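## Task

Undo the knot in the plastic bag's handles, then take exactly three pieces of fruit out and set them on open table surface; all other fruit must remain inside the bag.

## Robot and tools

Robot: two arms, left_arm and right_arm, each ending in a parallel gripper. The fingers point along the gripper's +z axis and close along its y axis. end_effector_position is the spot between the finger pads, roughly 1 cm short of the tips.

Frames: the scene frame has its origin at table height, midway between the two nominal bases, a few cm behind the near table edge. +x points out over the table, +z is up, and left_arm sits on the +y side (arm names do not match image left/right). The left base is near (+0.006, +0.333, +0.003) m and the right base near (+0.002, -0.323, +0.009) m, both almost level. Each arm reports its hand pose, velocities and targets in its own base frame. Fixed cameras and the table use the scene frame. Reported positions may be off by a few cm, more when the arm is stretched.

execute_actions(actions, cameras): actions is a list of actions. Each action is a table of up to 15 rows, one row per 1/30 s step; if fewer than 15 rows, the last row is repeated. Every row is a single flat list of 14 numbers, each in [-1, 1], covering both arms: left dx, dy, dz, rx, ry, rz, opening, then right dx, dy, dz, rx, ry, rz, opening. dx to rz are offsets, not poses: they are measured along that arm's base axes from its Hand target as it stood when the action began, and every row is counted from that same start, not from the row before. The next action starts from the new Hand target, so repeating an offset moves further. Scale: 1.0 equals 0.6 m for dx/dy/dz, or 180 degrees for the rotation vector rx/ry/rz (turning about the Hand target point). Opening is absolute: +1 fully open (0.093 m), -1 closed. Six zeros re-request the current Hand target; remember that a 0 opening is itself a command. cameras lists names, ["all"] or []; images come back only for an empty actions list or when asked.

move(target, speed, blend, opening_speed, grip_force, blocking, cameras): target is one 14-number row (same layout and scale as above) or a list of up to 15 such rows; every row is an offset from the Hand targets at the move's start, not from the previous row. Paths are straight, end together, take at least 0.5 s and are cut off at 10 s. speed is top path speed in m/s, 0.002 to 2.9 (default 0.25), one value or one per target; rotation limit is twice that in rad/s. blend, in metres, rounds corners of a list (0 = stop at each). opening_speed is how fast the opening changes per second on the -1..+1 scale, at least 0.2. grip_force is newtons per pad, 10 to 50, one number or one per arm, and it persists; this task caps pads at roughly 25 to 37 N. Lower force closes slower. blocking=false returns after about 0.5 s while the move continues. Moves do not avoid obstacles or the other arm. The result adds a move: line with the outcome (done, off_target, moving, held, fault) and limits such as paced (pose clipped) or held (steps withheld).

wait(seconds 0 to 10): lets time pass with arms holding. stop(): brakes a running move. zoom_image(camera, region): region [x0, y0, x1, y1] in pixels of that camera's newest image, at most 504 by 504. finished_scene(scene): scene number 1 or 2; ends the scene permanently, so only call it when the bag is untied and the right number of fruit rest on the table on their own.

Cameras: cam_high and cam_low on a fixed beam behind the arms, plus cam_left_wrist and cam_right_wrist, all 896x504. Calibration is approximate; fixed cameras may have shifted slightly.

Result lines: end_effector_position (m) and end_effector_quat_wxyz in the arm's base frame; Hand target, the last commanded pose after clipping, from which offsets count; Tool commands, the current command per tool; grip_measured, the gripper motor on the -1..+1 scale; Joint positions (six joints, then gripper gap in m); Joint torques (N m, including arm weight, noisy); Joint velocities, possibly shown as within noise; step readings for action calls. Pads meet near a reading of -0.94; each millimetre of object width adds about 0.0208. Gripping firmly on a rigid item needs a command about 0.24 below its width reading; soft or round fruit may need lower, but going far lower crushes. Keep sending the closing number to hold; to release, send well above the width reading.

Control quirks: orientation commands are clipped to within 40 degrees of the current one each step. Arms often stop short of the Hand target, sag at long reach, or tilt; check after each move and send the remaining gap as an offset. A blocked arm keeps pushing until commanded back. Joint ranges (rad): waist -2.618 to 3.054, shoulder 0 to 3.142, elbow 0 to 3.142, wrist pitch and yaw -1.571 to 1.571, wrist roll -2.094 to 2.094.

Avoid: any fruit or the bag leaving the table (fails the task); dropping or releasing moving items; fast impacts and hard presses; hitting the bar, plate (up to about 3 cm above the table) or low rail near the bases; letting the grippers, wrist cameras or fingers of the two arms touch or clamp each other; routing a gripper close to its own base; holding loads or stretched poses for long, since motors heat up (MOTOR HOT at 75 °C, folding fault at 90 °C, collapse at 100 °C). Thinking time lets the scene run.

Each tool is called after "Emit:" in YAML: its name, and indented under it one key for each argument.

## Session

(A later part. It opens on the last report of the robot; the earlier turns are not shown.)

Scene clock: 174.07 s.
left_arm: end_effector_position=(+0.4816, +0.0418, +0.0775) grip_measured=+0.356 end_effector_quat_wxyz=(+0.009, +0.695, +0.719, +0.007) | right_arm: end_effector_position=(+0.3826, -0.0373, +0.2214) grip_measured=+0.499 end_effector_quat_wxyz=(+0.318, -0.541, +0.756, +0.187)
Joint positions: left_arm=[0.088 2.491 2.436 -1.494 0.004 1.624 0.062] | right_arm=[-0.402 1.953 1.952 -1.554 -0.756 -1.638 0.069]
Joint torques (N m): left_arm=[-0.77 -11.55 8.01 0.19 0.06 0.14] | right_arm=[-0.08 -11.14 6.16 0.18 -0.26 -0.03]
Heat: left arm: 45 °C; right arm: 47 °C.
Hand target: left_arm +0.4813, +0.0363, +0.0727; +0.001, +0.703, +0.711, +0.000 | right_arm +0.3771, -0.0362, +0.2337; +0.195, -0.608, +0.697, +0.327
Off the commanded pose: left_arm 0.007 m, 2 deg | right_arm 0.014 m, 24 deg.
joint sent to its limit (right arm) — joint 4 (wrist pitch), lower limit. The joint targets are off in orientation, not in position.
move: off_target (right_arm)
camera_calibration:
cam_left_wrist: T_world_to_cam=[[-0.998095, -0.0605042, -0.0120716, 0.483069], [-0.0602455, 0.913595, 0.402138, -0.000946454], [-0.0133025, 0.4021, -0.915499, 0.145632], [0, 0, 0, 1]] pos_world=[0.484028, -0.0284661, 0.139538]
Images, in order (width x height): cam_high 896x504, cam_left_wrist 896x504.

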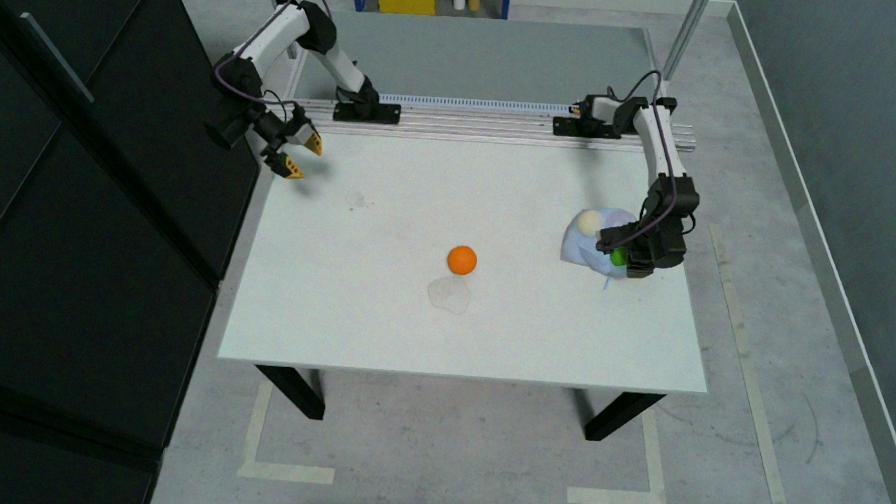

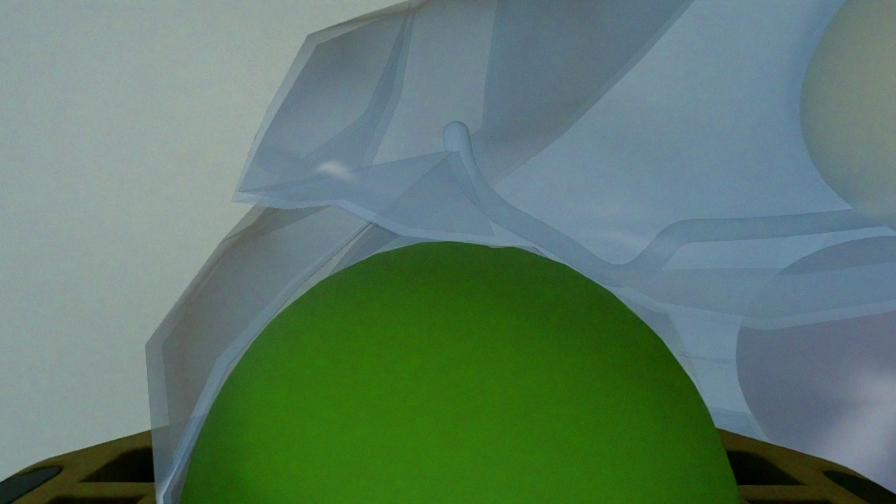

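Emit:
move:
  target: [0.0,0.02,0.14,0,0,0,0.05,0,0,0,0,0,0,0.5]
  speed: 0.15
  cameras: ["cam_low","cam_high","cam_left_wrist"]

Scene clock: 175.40 s.
left_arm: end_effector_position=(+0.4833, +0.0473, +0.1398) grip_measured=+0.356 end_effector_quat_wxyz=(+0.047, +0.697, +0.713, +0.052) | right_arm: end_effector_position=(+0.3826, -0.0373, +0.2214) grip_measured=+0.499 end_effector_quat_wxyz=(+0.318, -0.541, +0.756, +0.187)
Joint positions: left_arm=[0.099 2.405 2.525 -1.55 0.004 1.647 0.062] | right_arm=[-0.402 1.953 1.952 -1.554 -0.756 -1.638 0.069]
Joint torques (N m): left_arm=[0.32 -14.89 7.25 0.47 0.08 0.14] | right_arm=[-0.03 -11.12 6.13 0.18 -0.24 -0.03]
Heat: left arm: 45 °C; right arm: 47 °C.
Hand target: left_arm +0.4812, +0.0482, +0.1567; +0.001, +0.703, +0.711, +0.000 | right_arm +0.3771, -0.0362, +0.2337; +0.195, -0.608, +0.697, +0.327
Off the commanded pose: left_arm 0.017 m, 8 deg | right_arm 0.014 m, 24 deg.
joint sent to its limit (left arm) — joint 4 (wrist pitch), lower limit. The joint targets are off in orientation, not in position.
joint sent to its limit (right arm) — joint 4 (wrist pitch), lower limit. The joint targets are off in orientation, not in position.
move: off_target (left_arm, right_arm)
camera_calibration:
cam_left_wrist: T_world_to_cam=[[-0.990396, -0.0474476, -0.129862, 0.497942], [-0.0966389, 0.909287, 0.404794, -0.0135563], [0.0988751, 0.413457, -0.905139, 0.144183], [0, 0, 0, 1]] pos_world=[0.477594, -0.0236609, 0.200657]
Images, in order (width x height): cam_high 896x504, cam_low 896x504, cam_left_wrist 896x504.

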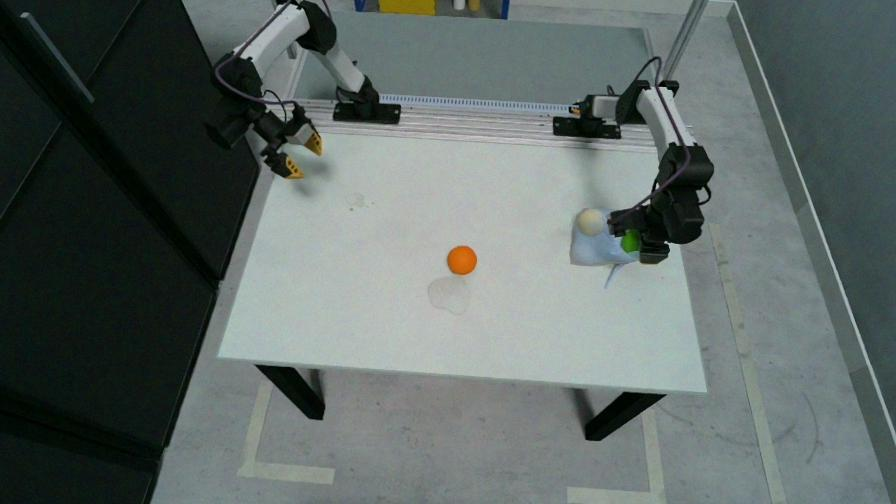

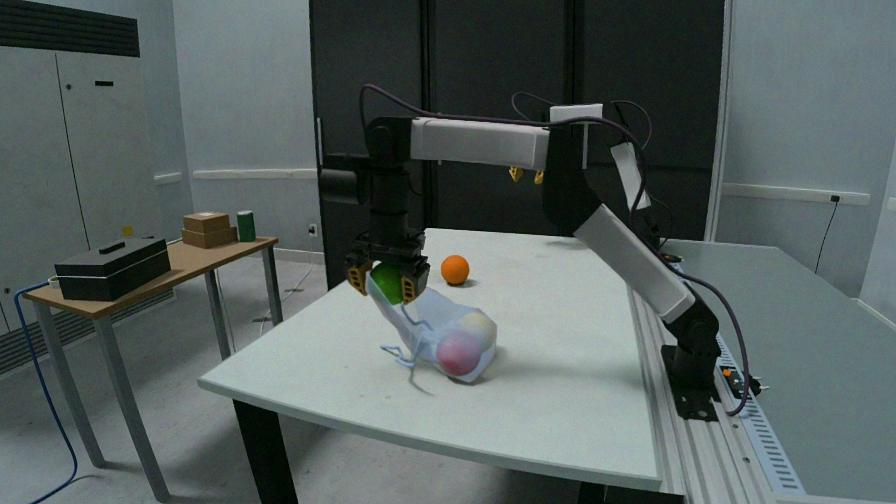

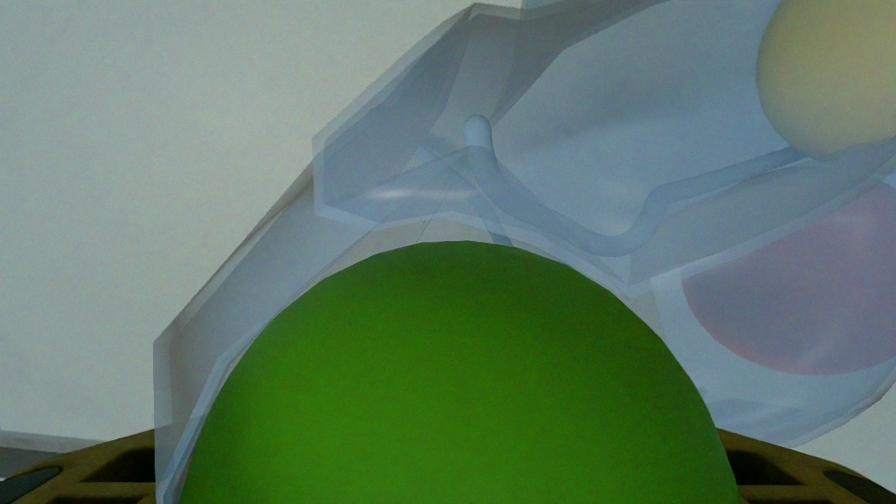

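Emit:
move:
  target:
    - [-0.04,-0.45,0.0,0,0,0,0.05,0,0,0,0,0,0,0.5]
    - [0.02,-0.3,-0.06,0,0,0,0.05,0,0,0,0,0,0,0.5]
    - [0.05,-0.2,-0.19,0,0,0,0.05,0,0,0,0,0,0,0.5]
  cameras: ["cam_low","cam_high","cam_left_wrist"]

Scene clock: 180.17 s.
left_arm: end_effector_position=(+0.5214, -0.0738, +0.0928) grip_measured=+0.349 end_effector_quat_wxyz=(+0.073, +0.695, +0.715, +0.040) | right_arm: end_effector_position=(+0.3826, -0.0373, +0.2214) grip_measured=+0.499 end_effector_quat_wxyz=(+0.318, -0.541, +0.756, +0.187)
Joint positions: left_arm=[-0.133 2.646 2.782 -1.542 0.023 1.407 0.062] | right_arm=[-0.402 1.953 1.952 -1.554 -0.756 -1.638 0.069]
Joint torques (N m): left_arm=[-0.21 -7.53 4.27 0.47 -0.11 0.14] | right_arm=[-0.08 -11.11 6.08 0.18 -0.26 -0.02]
Heat: left arm: 46 °C; right arm: 47 °C.
Hand target: left_arm +0.5113, -0.0719, +0.0428; +0.001, +0.703, +0.711, +0.000 | right_arm +0.3771, -0.0362, +0.2337; +0.195, -0.608, +0.697, +0.327
Off the commanded pose: left_arm 0.051 m, 10 deg | right_arm 0.014 m, 24 deg.
joint sent to its limit (left arm) — joint 4 (wrist pitch), lower limit. The joint targets are off in position, not in orientation.
joint sent to its limit (right arm) — joint 4 (wrist pitch), lower limit. The joint targets are off in orientation, not in position.
move: off_target (left_arm, right_arm)
camera_calibration:
cam_left_wrist: T_world_to_cam=[[-0.987541, -0.0567851, -0.146757, 0.523159], [-0.105751, 0.930115, 0.351715, 0.130573], [0.116528, 0.362853, -0.924532, 0.136834], [0, 0, 0, 1]] pos_world=[0.514505, -0.141391, 0.15736]
Images, in order (width x height): cam_high 896x504, cam_low 896x504, cam_left_wrist 896x504.

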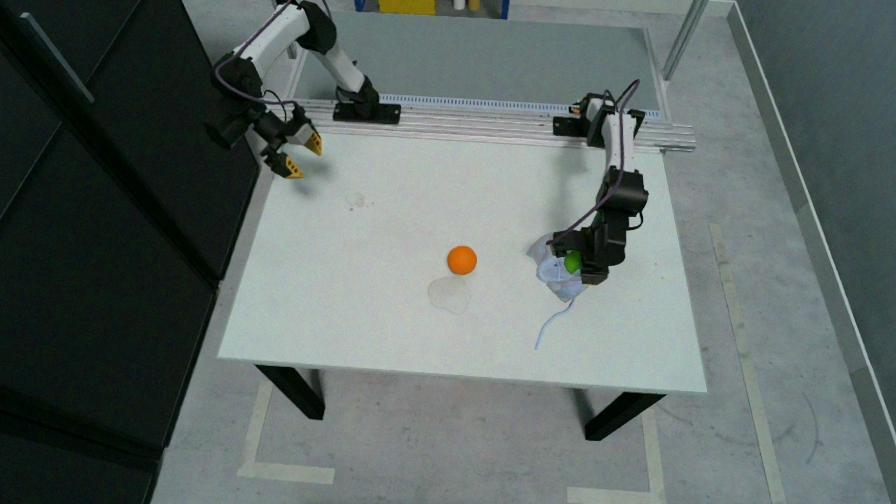

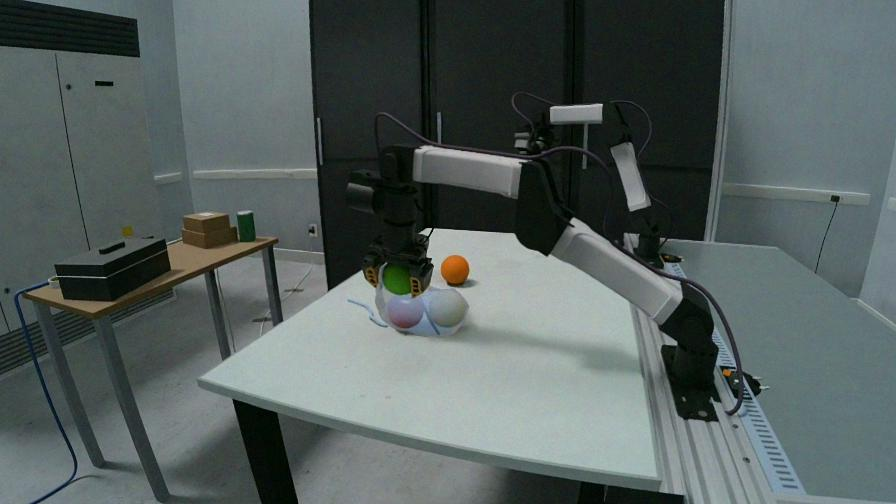

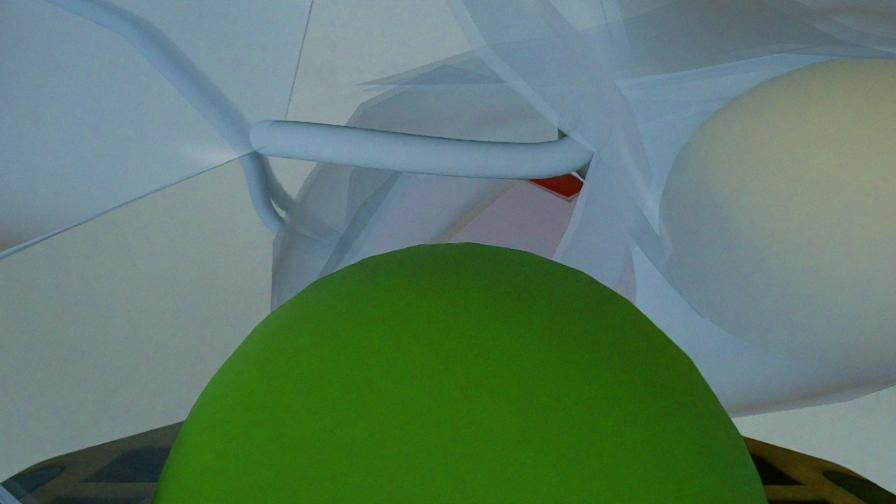

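Emit:
move:
  target:
    - [-0.01,0,0.12,0,0,0,0.05,0,0,0,0,0,0,0.5]
    - [-0.06,0.25,0.12,0,0,0,0.05,0,0,0,0,0,0,0.5]
    - [-0.06,0.35,0.0,0,0,0,0.05,0,0,0,0,0,0,0.5]
  blend: 0.02
  cameras: ["cam_low","cam_high","cam_left_wrist"]

Scene clock: 182.77 s.
left_arm: end_effector_position=(+0.4743, +0.1407, +0.0501) grip_measured=+0.339 end_effector_quat_wxyz=(+0.005, +0.696, +0.718, +0.002) | right_arm: end_effector_position=(+0.3826, -0.0373, +0.2214) grip_measured=+0.499 end_effector_quat_wxyz=(+0.318, -0.541, +0.756, +0.187)
Joint positions: left_arm=[0.291 2.579 2.49 -1.474 0.007 1.831 0.061] | right_arm=[-0.402 1.953 1.952 -1.554 -0.756 -1.638 0.069]
Joint torques (N m): left_arm=[-0.38 -13.14 5.07 0.49 0.05 0.12] | right_arm=[-0.08 -11.14 6.17 0.21 -0.24 -0.03]
Heat: left arm: 46 °C; right arm: 47 °C.
Hand target: left_arm +0.4753, +0.1382, +0.0429; +0.001, +0.703, +0.711, +0.000 | right_arm +0.3771, -0.0362, +0.2337; +0.195, -0.608, +0.697, +0.327
Off the commanded pose: left_arm 0.008 m, 1 deg | right_arm 0.014 m, 24 deg.
joint sent to its limit (right arm) — joint 4 (wrist pitch), lower limit. The joint targets are off in orientation, not in position.
move: off_target (right_arm)
camera_calibration:
cam_left_wrist: T_world_to_cam=[[-0.998456, -0.0555537, 0.000475344, 0.48025], [-0.0506875, 0.914432, 0.401554, -0.0853417], [-0.0227425, 0.400909, -0.915835, 0.0852721], [0, 0, 0, 1]] pos_world=[0.477122, 0.0705325, 0.112136]
Images, in order (width x height): cam_high 896x504, cam_low 896x504, cam_left_wrist 896x504.

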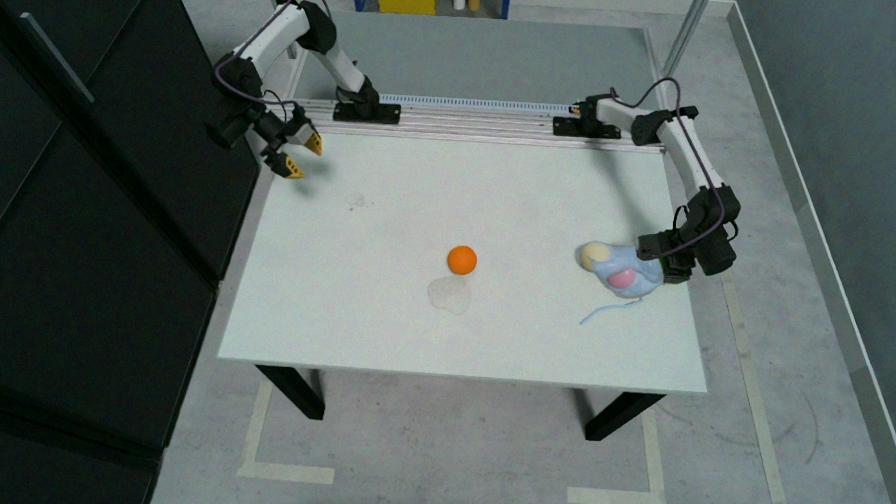

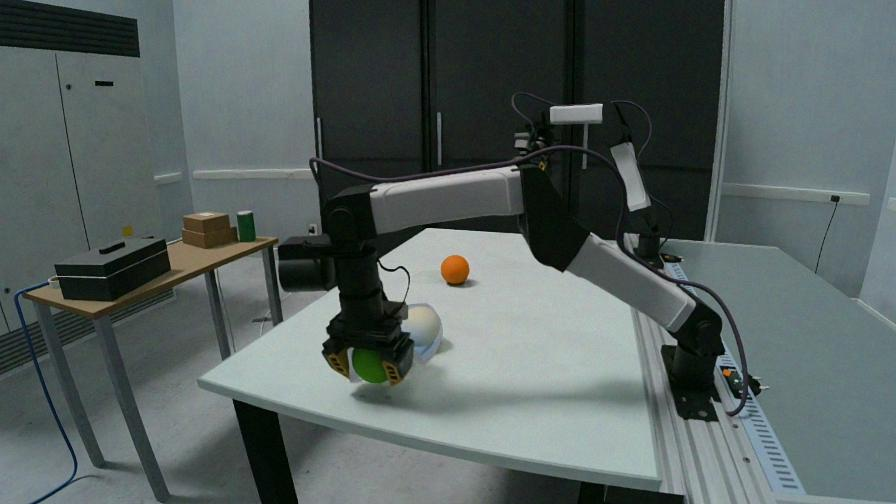

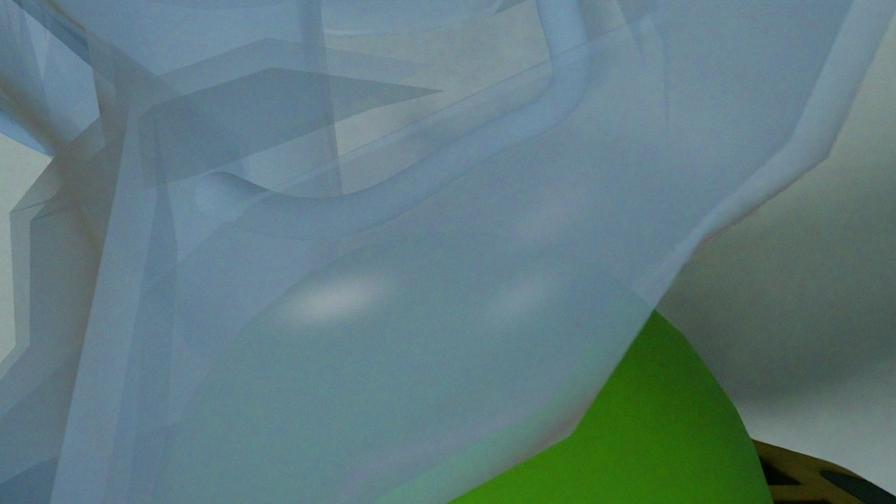

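Emit:
zoom_image:
  camera: "cam_low"
  region: [290, 280, 470, 420]

Emit:
zoom_image:
  camera: "cam_high"
  region: [550, 210, 730, 340]

Scaled by 2.800 from the camera's 896x504 image, which has a finer 1280x720 frame.

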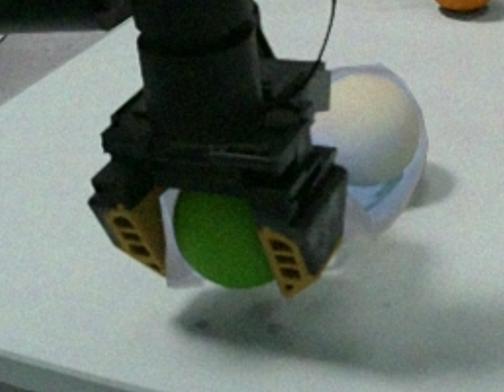

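Scaled by 2.800 from the camera's 896x504 image, which has a finer 1280x720 frame.

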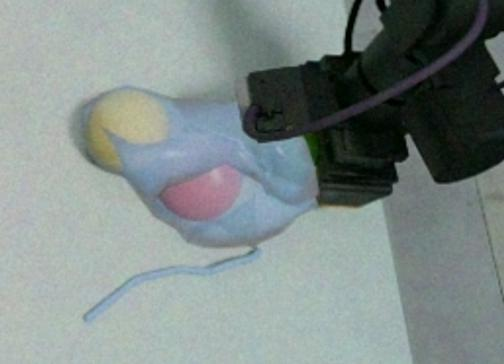

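Emit:
move:
  target:
    - [0,0.005,-0.03,0,0,0,0.05,0,0,0,0,0,0,0.5]
    - [0,0.005,-0.03,0,0,0,0.5,0,0,0,0,0,0,0.5]
  speed: 0.08
  opening_speed: 0.4
  cameras: ["cam_low","cam_left_wrist"]

Emit:
zoom_image:
  camera: "cam_low"
  region: [290, 280, 470, 420]

Scene clock: 186.10 s.
left_arm: end_effector_position=(+0.4767, +0.1414, +0.0305) grip_measured=+0.499 end_effector_quat_wxyz=(+0.005, +0.699, +0.715, +0.003) | right_arm: end_effector_position=(+0.3826, -0.0373, +0.2214) grip_measured=+0.499 end_effector_quat_wxyz=(+0.318, -0.541, +0.756, +0.187)
Joint positions: left_arm=[0.291 2.579 2.412 -1.394 0.007 1.839 0.069] | right_arm=[-0.402 1.953 1.952 -1.554 -0.756 -1.638 0.069]
Joint torques (N m): left_arm=[0.08 -13.68 4.55 0.47 0.04 0.12] | right_arm=[-0.13 -11.11 6.08 0.19 -0.25 -0.02]
Heat: left arm: 46 °C; right arm: 47 °C.
Hand target: left_arm +0.4753, +0.1413, +0.0248; +0.001, +0.703, +0.711, +0.000 | right_arm +0.3771, -0.0362, +0.2337; +0.195, -0.608, +0.697, +0.327
Off the commanded pose: left_arm 0.006 m, 1 deg | right_arm 0.014 m, 24 deg.
joint sent to its limit (right arm) — joint 4 (wrist pitch), lower limit. The joint targets are off in orientation, not in position.
move: off_target (right_arm)
camera_calibration:
cam_left_wrist: T_world_to_cam=[[-0.998867, -0.0475676, -0.0010374, 0.481865], [-0.0439722, 0.914603, 0.401956, -0.081285], [-0.0181713, 0.401546, -0.915658, 0.0648315], [0, 0, 0, 1]] pos_world=[0.478923, 0.0712318, 0.0925364]
Images, in order (width x height): cam_low 896x504, cam_left_wrist 896x504.

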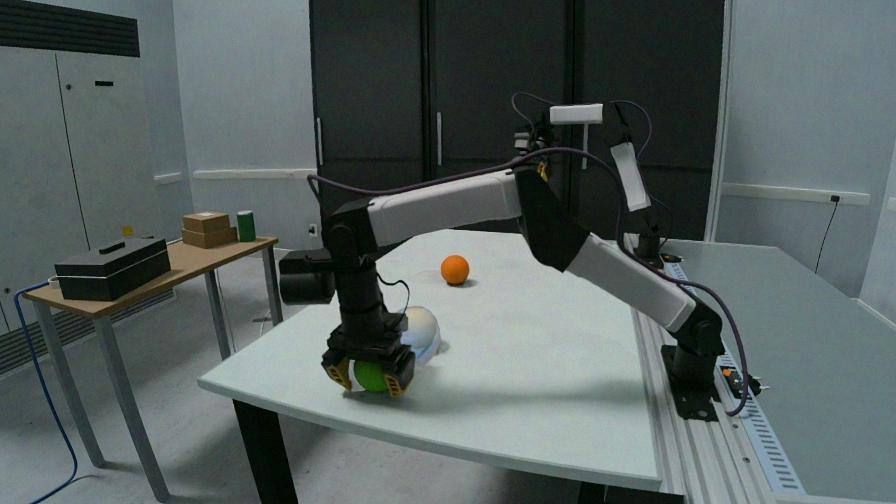

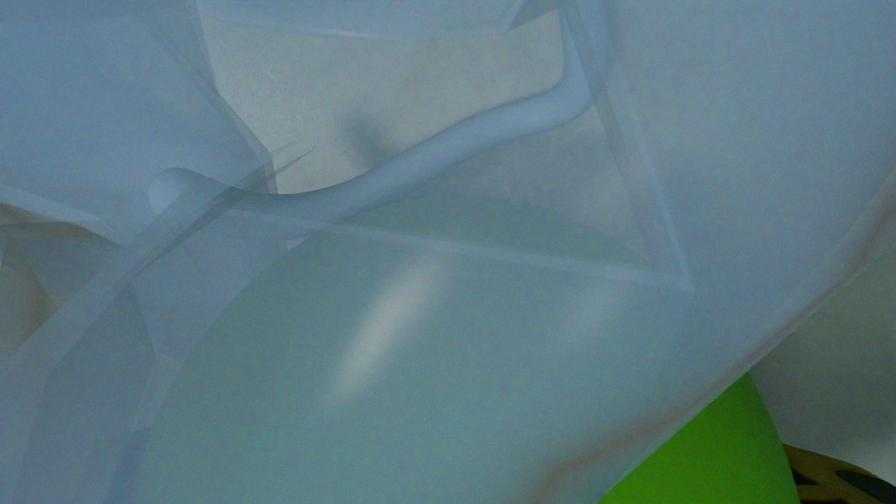

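Scaled by 2.800 from the camera's 896x504 image, which has a finer 1280x720 frame.

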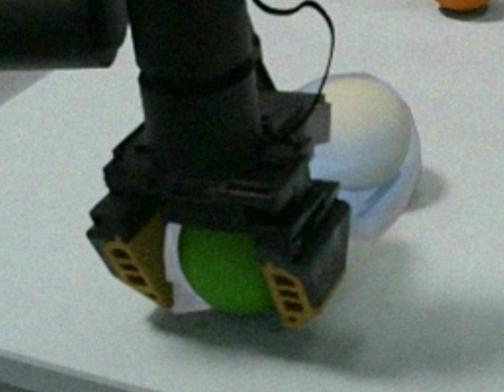

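Emit:
move:
  target:
    - [0,0,0,0,0,0,0.95,0,0,0,0,0,0,0.5]
    - [0,0,0.1,0,0,0,0.95,0,0,0,0,0,0,0.5]
    - [0,-0.05,0.4,0,0,0,0.95,0,0,0,0,0,0,0.5]
  opening_speed: 0.5
  cameras: ["cam_low","cam_high","cam_left_wrist"]

Emit:
zoom_image:
  camera: "cam_low"
  region: [290, 280, 470, 420]

Scene clock: 189.90 s.
left_arm: end_effector_position=(+0.4799, +0.1168, +0.2527) grip_measured=+0.948 end_effector_quat_wxyz=(+0.119, +0.687, +0.692, +0.188) | right_arm: end_effector_position=(+0.3826, -0.0373, +0.2214) grip_measured=+0.499 end_effector_quat_wxyz=(+0.318, -0.541, +0.756, +0.187)
Joint positions: left_arm=[0.241 2.273 2.699 -1.548 0.007 1.804 0.091] | right_arm=[-0.402 1.953 1.952 -1.554 -0.756 -1.638 0.069]
Joint torques (N m): left_arm=[-0.68 -13.11 6.72 1.05 0 -0.14] | right_arm=[-0.16 -11.1 6.13 0.2 -0.27 -0.04]
Heat: left arm: 47 °C; right arm: 47 °C.
Hand target: left_arm +0.4753, +0.1113, +0.2648; +0.001, +0.703, +0.711, +0.000 | right_arm +0.3771, -0.0362, +0.2337; +0.195, -0.608, +0.697, +0.327
Off the commanded pose: left_arm 0.014 m, 26 deg | right_arm 0.014 m, 24 deg.
joint sent to its limit (left arm) — joint 4 (wrist pitch), lower limit. The joint targets are off in orientation, not in position.
joint sent to its limit (right arm) — joint 4 (wrist pitch), lower limit. The joint targets are off in orientation, not in position.
move: off_target (left_arm, right_arm)
camera_calibration:
cam_left_wrist: T_world_to_cam=[[-0.90893, -0.0111775, -0.416798, 0.54176], [-0.214123, 0.870265, 0.44361, -0.071642], [0.357766, 0.492457, -0.793404, 0.0562869], [0, 0, 0, 1]] pos_world=[0.456944, 0.0406842, 0.302244]
Images, in order (width x height): cam_high 896x504, cam_low 896x504, cam_left_wrist 896x504.

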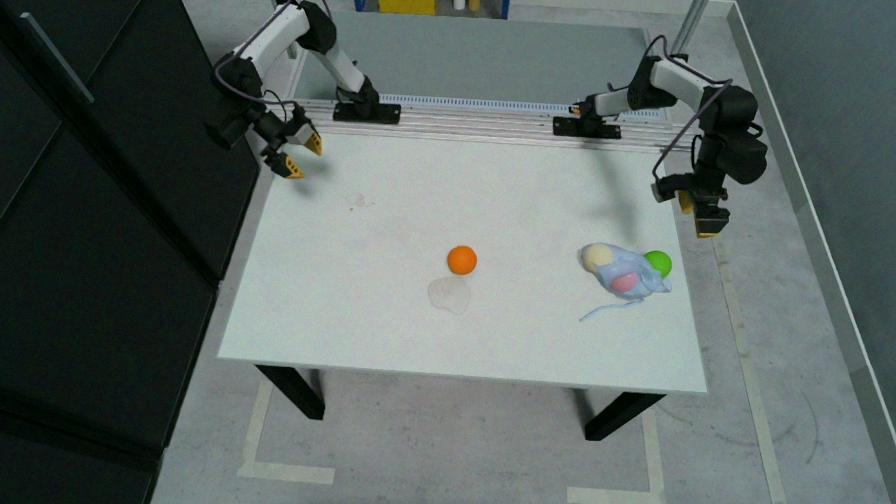

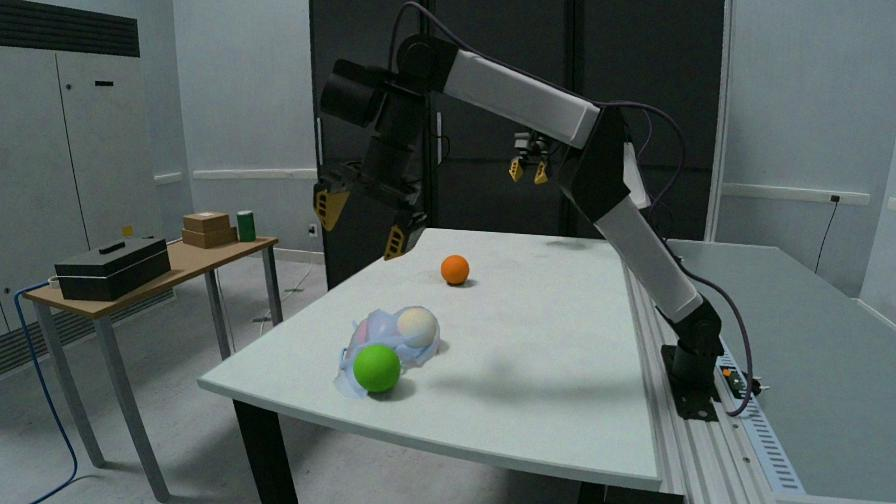

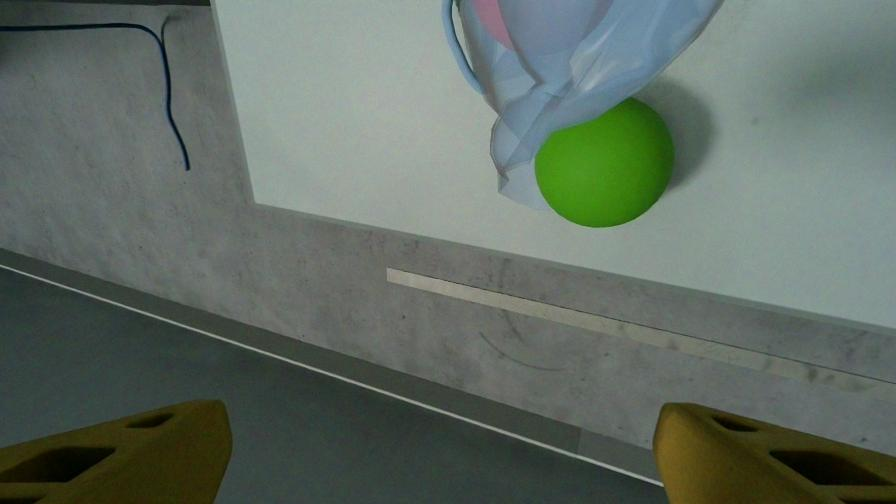

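Scaled by 2.800 from the camera's 896x504 image, which has a finer 1280x720 frame.

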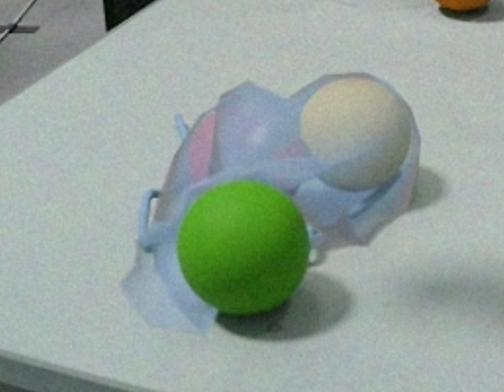

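Emit:
move:
  target:
    - [0.008,0.022,-0.2,0,0,0.25,1,0,0,0,0,0,0,0.5]
    - [0.008,0.022,-0.4,0,0,0.25,1,0,0,0,0,0,0,0.5]
    - [0.008,0.022,-0.4,0,0,0.25,0.05,0,0,0,0,0,0,0.5]
    - [0,0.03,-0.15,0,0,0.25,0.05,0,0,0,0,0,0,0.5]
  opening_speed: 1
  cameras: ["cam_low","cam_high"]

Emit:
zoom_image:
  camera: "cam_low"
  region: [270, 210, 470, 420]

Scene clock: 196.70 s.
left_arm: end_effector_position=(+0.4793, +0.1282, +0.1628) grip_measured=+0.334 end_effector_quat_wxyz=(+0.090, +0.376, +0.920, +0.065) | right_arm: end_effector_position=(+0.3826, -0.0373, +0.2214) grip_measured=+0.499 end_effector_quat_wxyz=(+0.318, -0.541, +0.756, +0.187)
Joint positions: left_arm=[0.263 2.399 2.598 -1.548 0.005 1.039 0.061] | right_arm=[-0.402 1.953 1.952 -1.554 -0.756 -1.638 0.069]
Joint torques (N m): left_arm=[0.43 -14.2 6.93 0.65 0.03 0.02] | right_arm=[-0.16 -11.19 6.16 0.19 -0.25 -0.04]
Heat: left arm: 48 °C; right arm: 48 °C.
Hand target: left_arm +0.4752, +0.1293, +0.1747; +0.000, +0.378, +0.926, +0.000 | right_arm +0.3771, -0.0362, +0.2337; +0.195, -0.608, +0.697, +0.327
Off the commanded pose: left_arm 0.013 m, 13 deg | right_arm 0.014 m, 24 deg.
joint sent to its limit (left arm) — joint 4 (wrist pitch), lower limit. The joint targets are off in orientation, not in position.
joint sent to its limit (right arm) — joint 4 (wrist pitch), lower limit. The joint targets are off in orientation, not in position.
move: off_target (left_arm, right_arm)
Images, in order (width x height): cam_high 896x504, cam_low 896x504.

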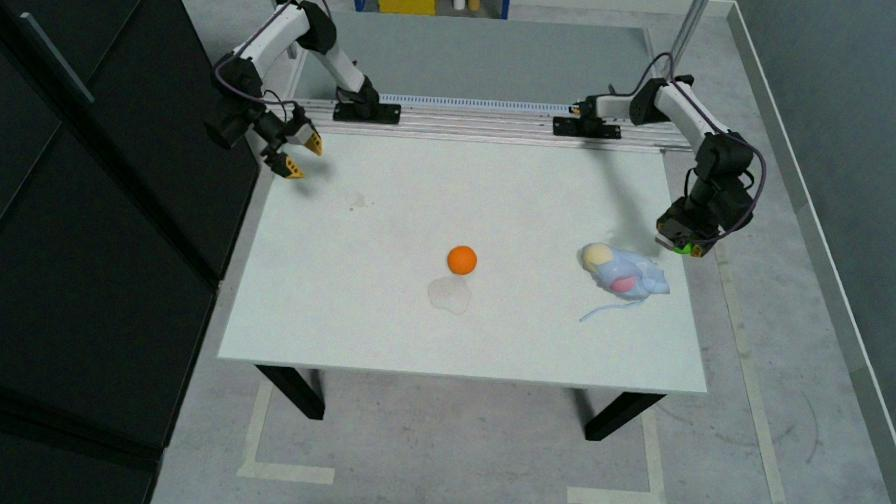

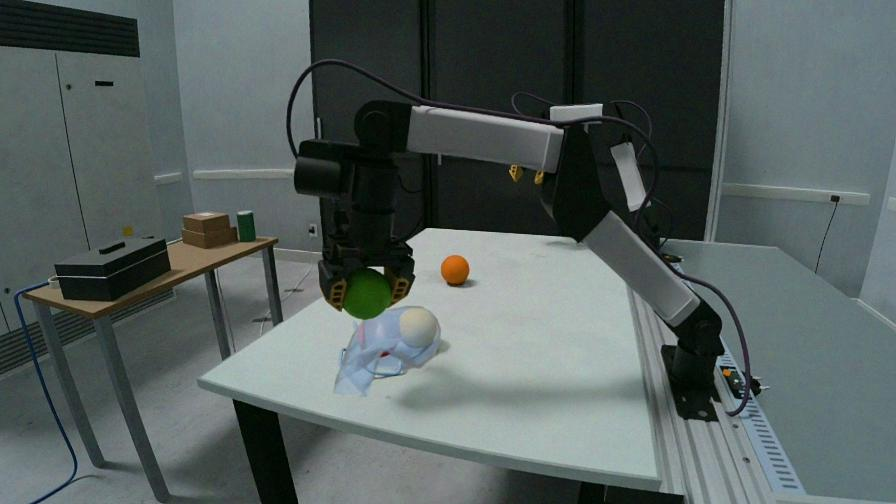

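Scaled by 2.400 from the camera's 896x504 image, which has a finer 1280x720 frame.

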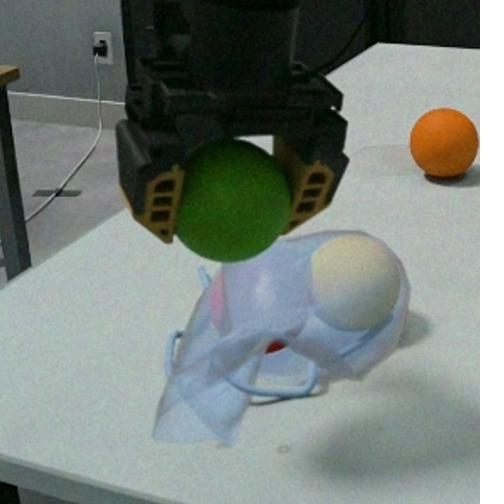

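Emit:
move:
  target:
    - [-0.15,-0.25,0.03,0,0,0,0.05,0,0,0,0,0,0,0.5]
    - [-0.19,-0.68,-0.1,0,0,0,0.05,0,0,0,0,0,0,0.5]
    - [-0.19,-0.68,-0.263,0,0,0,0.05,0,0,0,0,0,0,0.5]
    - [-0.19,-0.68,-0.263,0,0,0,0.9,0,0,0,0,0,0,0.5]
    - [-0.19,-0.68,-0.05,0,0,0,0.9,0,0,0,0,0,0,0.5]
  blend: [0.05,0.02,0,0,0]
  opening_speed: 0.8
  speed: 0.35

Emit:
move:
  target: [0.1,0.35,0.24,0,0,-0.25,0.9,0,0,0,0,0,0,0.5]
  cameras: ["cam_low","cam_high","cam_left_wrist"]

Emit:
zoom_image:
  camera: "cam_left_wrist"
  region: [380, 200, 800, 504]

Scene clock: 203.07 s.
left_arm: end_effector_position=(+0.3641, -0.2799, +0.1404) grip_measured=+0.898 end_effector_quat_wxyz=(+0.039, +0.383, +0.923, -0.008) | right_arm: end_effector_position=(+0.3826, -0.0373, +0.2214) grip_measured=+0.499 end_effector_quat_wxyz=(+0.318, -0.541, +0.756, +0.187)
Joint positions: left_arm=[-0.657 2.317 2.377 -1.552 -0.005 0.129 0.088] | right_arm=[-0.402 1.953 1.952 -1.554 -0.756 -1.638 0.069]
Joint torques (N m): left_arm=[0.09 -12.96 6.3 0.49 0.05 -0.11] | right_arm=[-0.02 -11.07 6.05 0.17 -0.24 -0.03]
Heat: left arm: 49 °C; right arm: 48 °C.
Hand target: left_arm +0.3613, -0.2788, +0.1447; +0.001, +0.378, +0.926, +0.001 | right_arm +0.3771, -0.0362, +0.2337; +0.195, -0.608, +0.697, +0.327
Off the commanded pose: left_arm 0.005 m, 5 deg | right_arm 0.014 m, 24 deg.
joint sent to its limit (left arm) — joint 4 (wrist pitch), lower limit. The joint targets are off in orientation, not in position.
joint sent to its limit (right arm) — joint 4 (wrist pitch), lower limit. The joint targets are off in orientation, not in position.
move: off_target (left_arm, right_arm)

Scene clock: 205.57 s.
left_arm: end_effector_position=(+0.4269, -0.0675, +0.2733) grip_measured=+0.898 end_effector_quat_wxyz=(+0.162, +0.682, +0.705, +0.108) | right_arm: end_effector_position=(+0.3826, -0.0373, +0.2214) grip_measured=+0.499 end_effector_quat_wxyz=(+0.318, -0.541, +0.756, +0.187)
Joint positions: left_arm=[-0.153 2.016 2.391 -1.554 0.011 1.383 0.088] | right_arm=[-0.402 1.953 1.952 -1.554 -0.756 -1.638 0.069]
Joint torques (N m): left_arm=[-0.39 -11.73 7.15 1.04 0.02 0.12] | right_arm=[-0.16 -11.14 6.13 0.19 -0.25 -0.03]
Heat: left arm: 49 °C; right arm: 48 °C.
Hand target: left_arm +0.4213, -0.0687, +0.2887; +0.001, +0.703, +0.711, +0.000 | right_arm +0.3771, -0.0362, +0.2337; +0.195, -0.608, +0.697, +0.327
Off the commanded pose: left_arm 0.016 m, 22 deg | right_arm 0.014 m, 24 deg.
joint sent to its limit (left arm) — joint 4 (wrist pitch), lower limit. The joint targets are off in orientation, not in position.
joint sent to its limit (right arm) — joint 4 (wrist pitch), lower limit. The joint targets are off in orientation, not in position.
move: off_target (left_arm, right_arm)
camera_calibration:
cam_left_wrist: T_world_to_cam=[[-0.929737, -0.0709696, -0.361319, 0.489708], [-0.18568, 0.937721, 0.293602, 0.1017], [0.31798, 0.340062, -0.885012, 0.21405], [0, 0, 0, 1]] pos_world=[0.40612, -0.133402, 0.336519]
Images, in order (width x height): cam_high 896x504, cam_low 896x504, cam_left_wrist 896x504.

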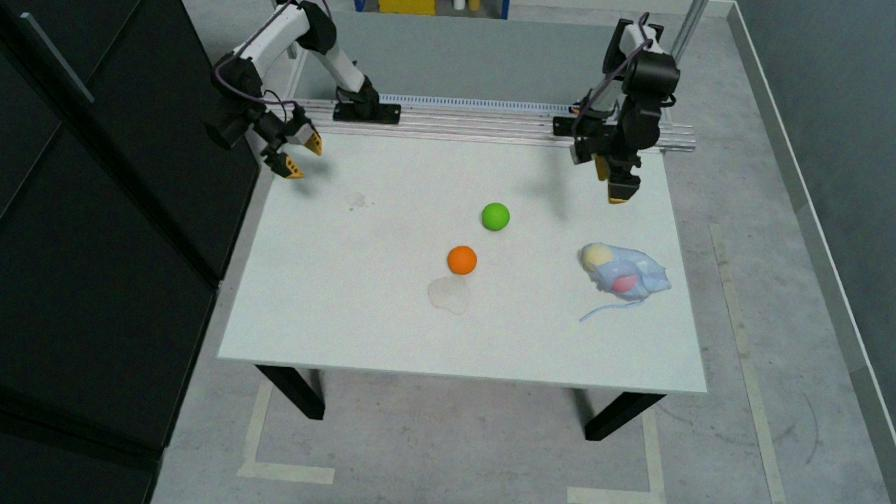

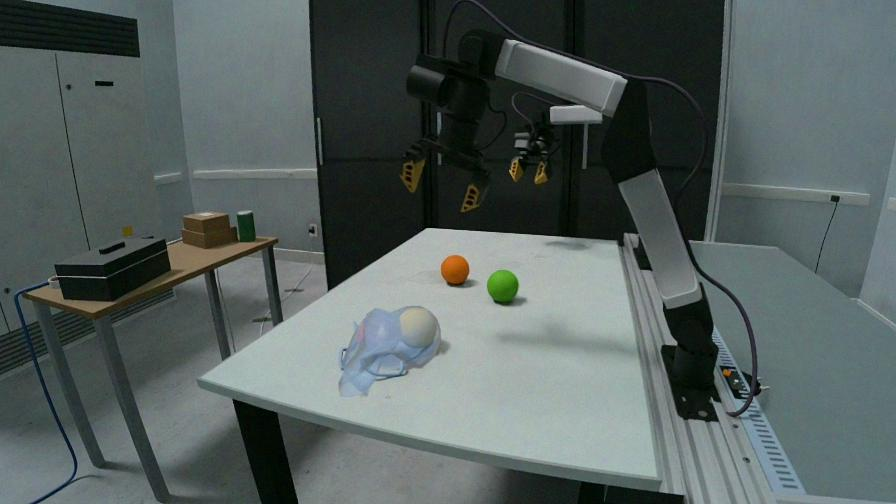

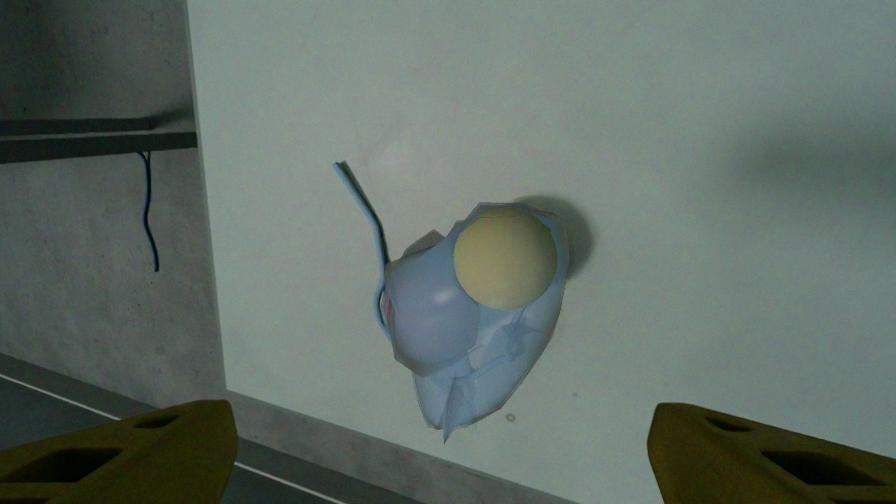

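Scaled by 1.200 from the camera's 896x504 image, which has a finer 1280x720 frame.

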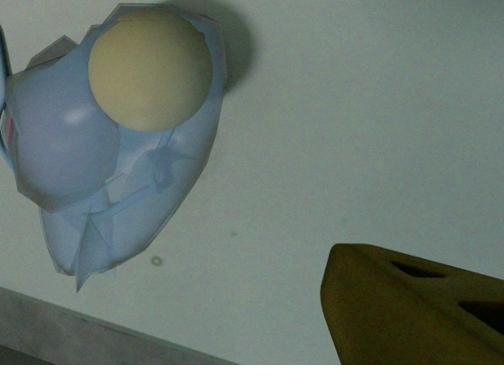

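Emit:
zoom_image:
  camera: "cam_left_wrist"
  region: [320, 150, 600, 460]

Emit:
zoom_image:
  camera: "cam_high"
  region: [560, 220, 690, 340]

Emit:
zoom_image:
  camera: "cam_low"
  region: [310, 280, 470, 420]

Scaled by 1.626 from the camera's 896x504 image, which has a finer 1280x720 frame.

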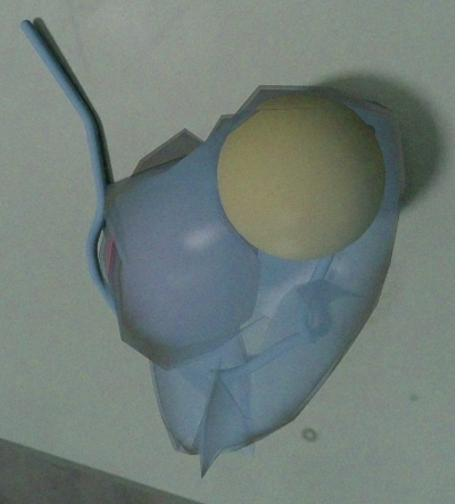

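Scaled by 3.877 from the camera's 896x504 image, which has a finer 1280x720 frame.

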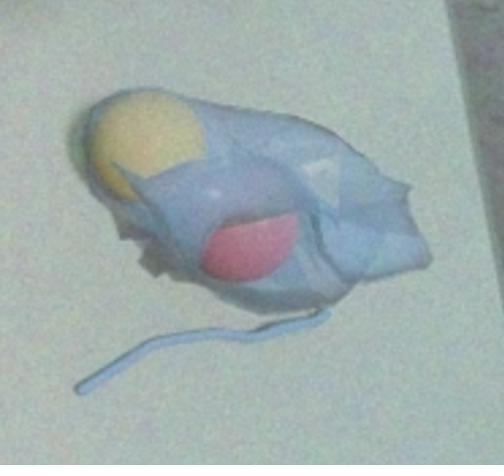

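Scaled by 3.150 from the camera's 896x504 image, which has a finer 1280x720 frame.

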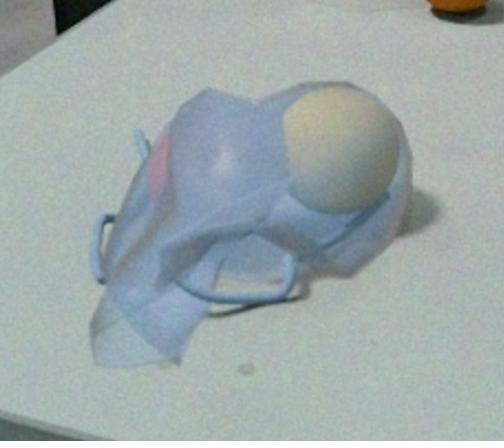

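Emit:
move:
  target:
    - [0.11,0.25,-0.2,0,0,0.7,0.3,0,0,0,0,0,0,0.5]
    - [0.11,0.25,-0.45,0,0,0.7,0.3,0,0,0,0,0,0,0.5]
  cameras: ["cam_low","cam_left_wrist"]

Emit:
zoom_image:
  camera: "cam_low"
  region: [290, 260, 470, 420]

Scene clock: 213.83 s.
left_arm: end_effector_position=(+0.4835, +0.0816, +0.0255) grip_measured=+0.302 end_effector_quat_wxyz=(+0.000, -0.308, +0.951, +0.006) | right_arm: end_effector_position=(+0.3826, -0.0373, +0.2214) grip_measured=+0.499 end_effector_quat_wxyz=(+0.318, -0.541, +0.756, +0.187)
Joint positions: left_arm=[0.163 2.547 2.333 -1.359 -0.012 -0.463 0.06] | right_arm=[-0.402 1.953 1.952 -1.554 -0.756 -1.638 0.069]
Joint torques (N m): left_arm=[0.34 -12.34 6.91 0.54 0.11 -0.11] | right_arm=[-0.13 -11.11 6.17 0.2 -0.25 -0.03]
Heat: left arm: 49 °C; right arm: 48 °C.
Hand target: left_arm +0.4873, +0.0813, +0.0187; +0.000, -0.314, +0.949, +0.001 | right_arm +0.3771, -0.0362, +0.2337; +0.195, -0.608, +0.697, +0.327
Off the commanded pose: left_arm 0.008 m, 1 deg | right_arm 0.014 m, 24 deg.
joint sent to its limit (right arm) — joint 4 (wrist pitch), lower limit. The joint targets are off in orientation, not in position.
move: off_target (right_arm)
camera_calibration:
cam_left_wrist: T_world_to_cam=[[0.606157, -0.795344, -0.000962798, -0.229251], [-0.727987, -0.555309, 0.402077, 0.426453], [-0.320325, -0.243021, -0.915605, 0.283118], [0, 0, 0, 1]] pos_world=[0.540104, 0.123283, 0.0875364]
Images, in order (width x height): cam_low 896x504, cam_left_wrist 896x504.

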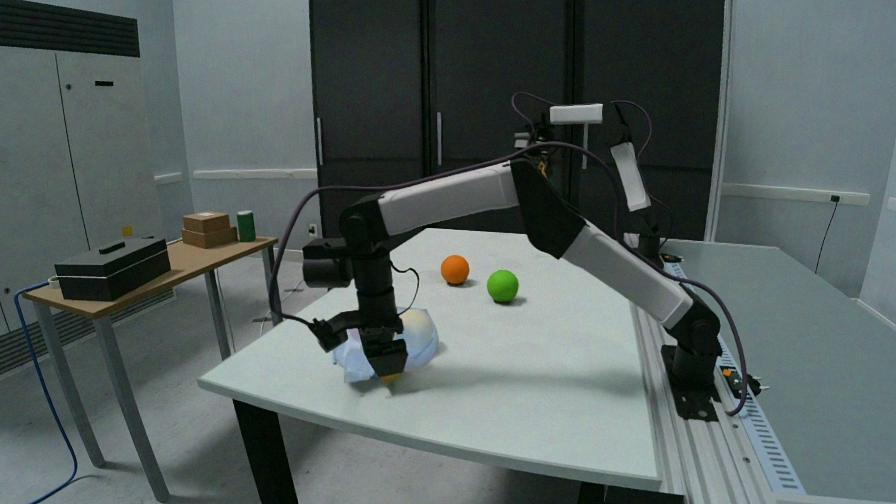

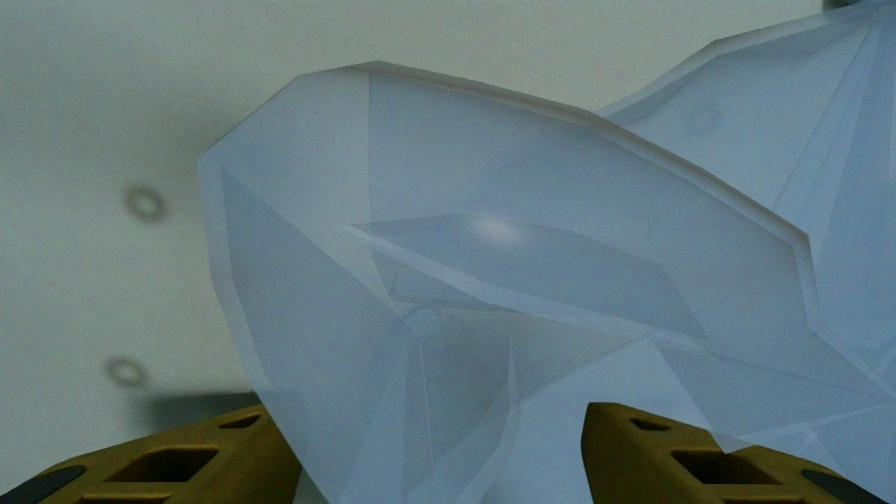

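Scaled by 2.800 from the camera's 896x504 image, which has a finer 1280x720 frame.

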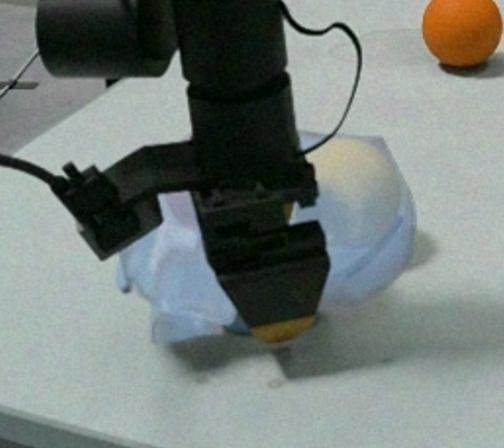

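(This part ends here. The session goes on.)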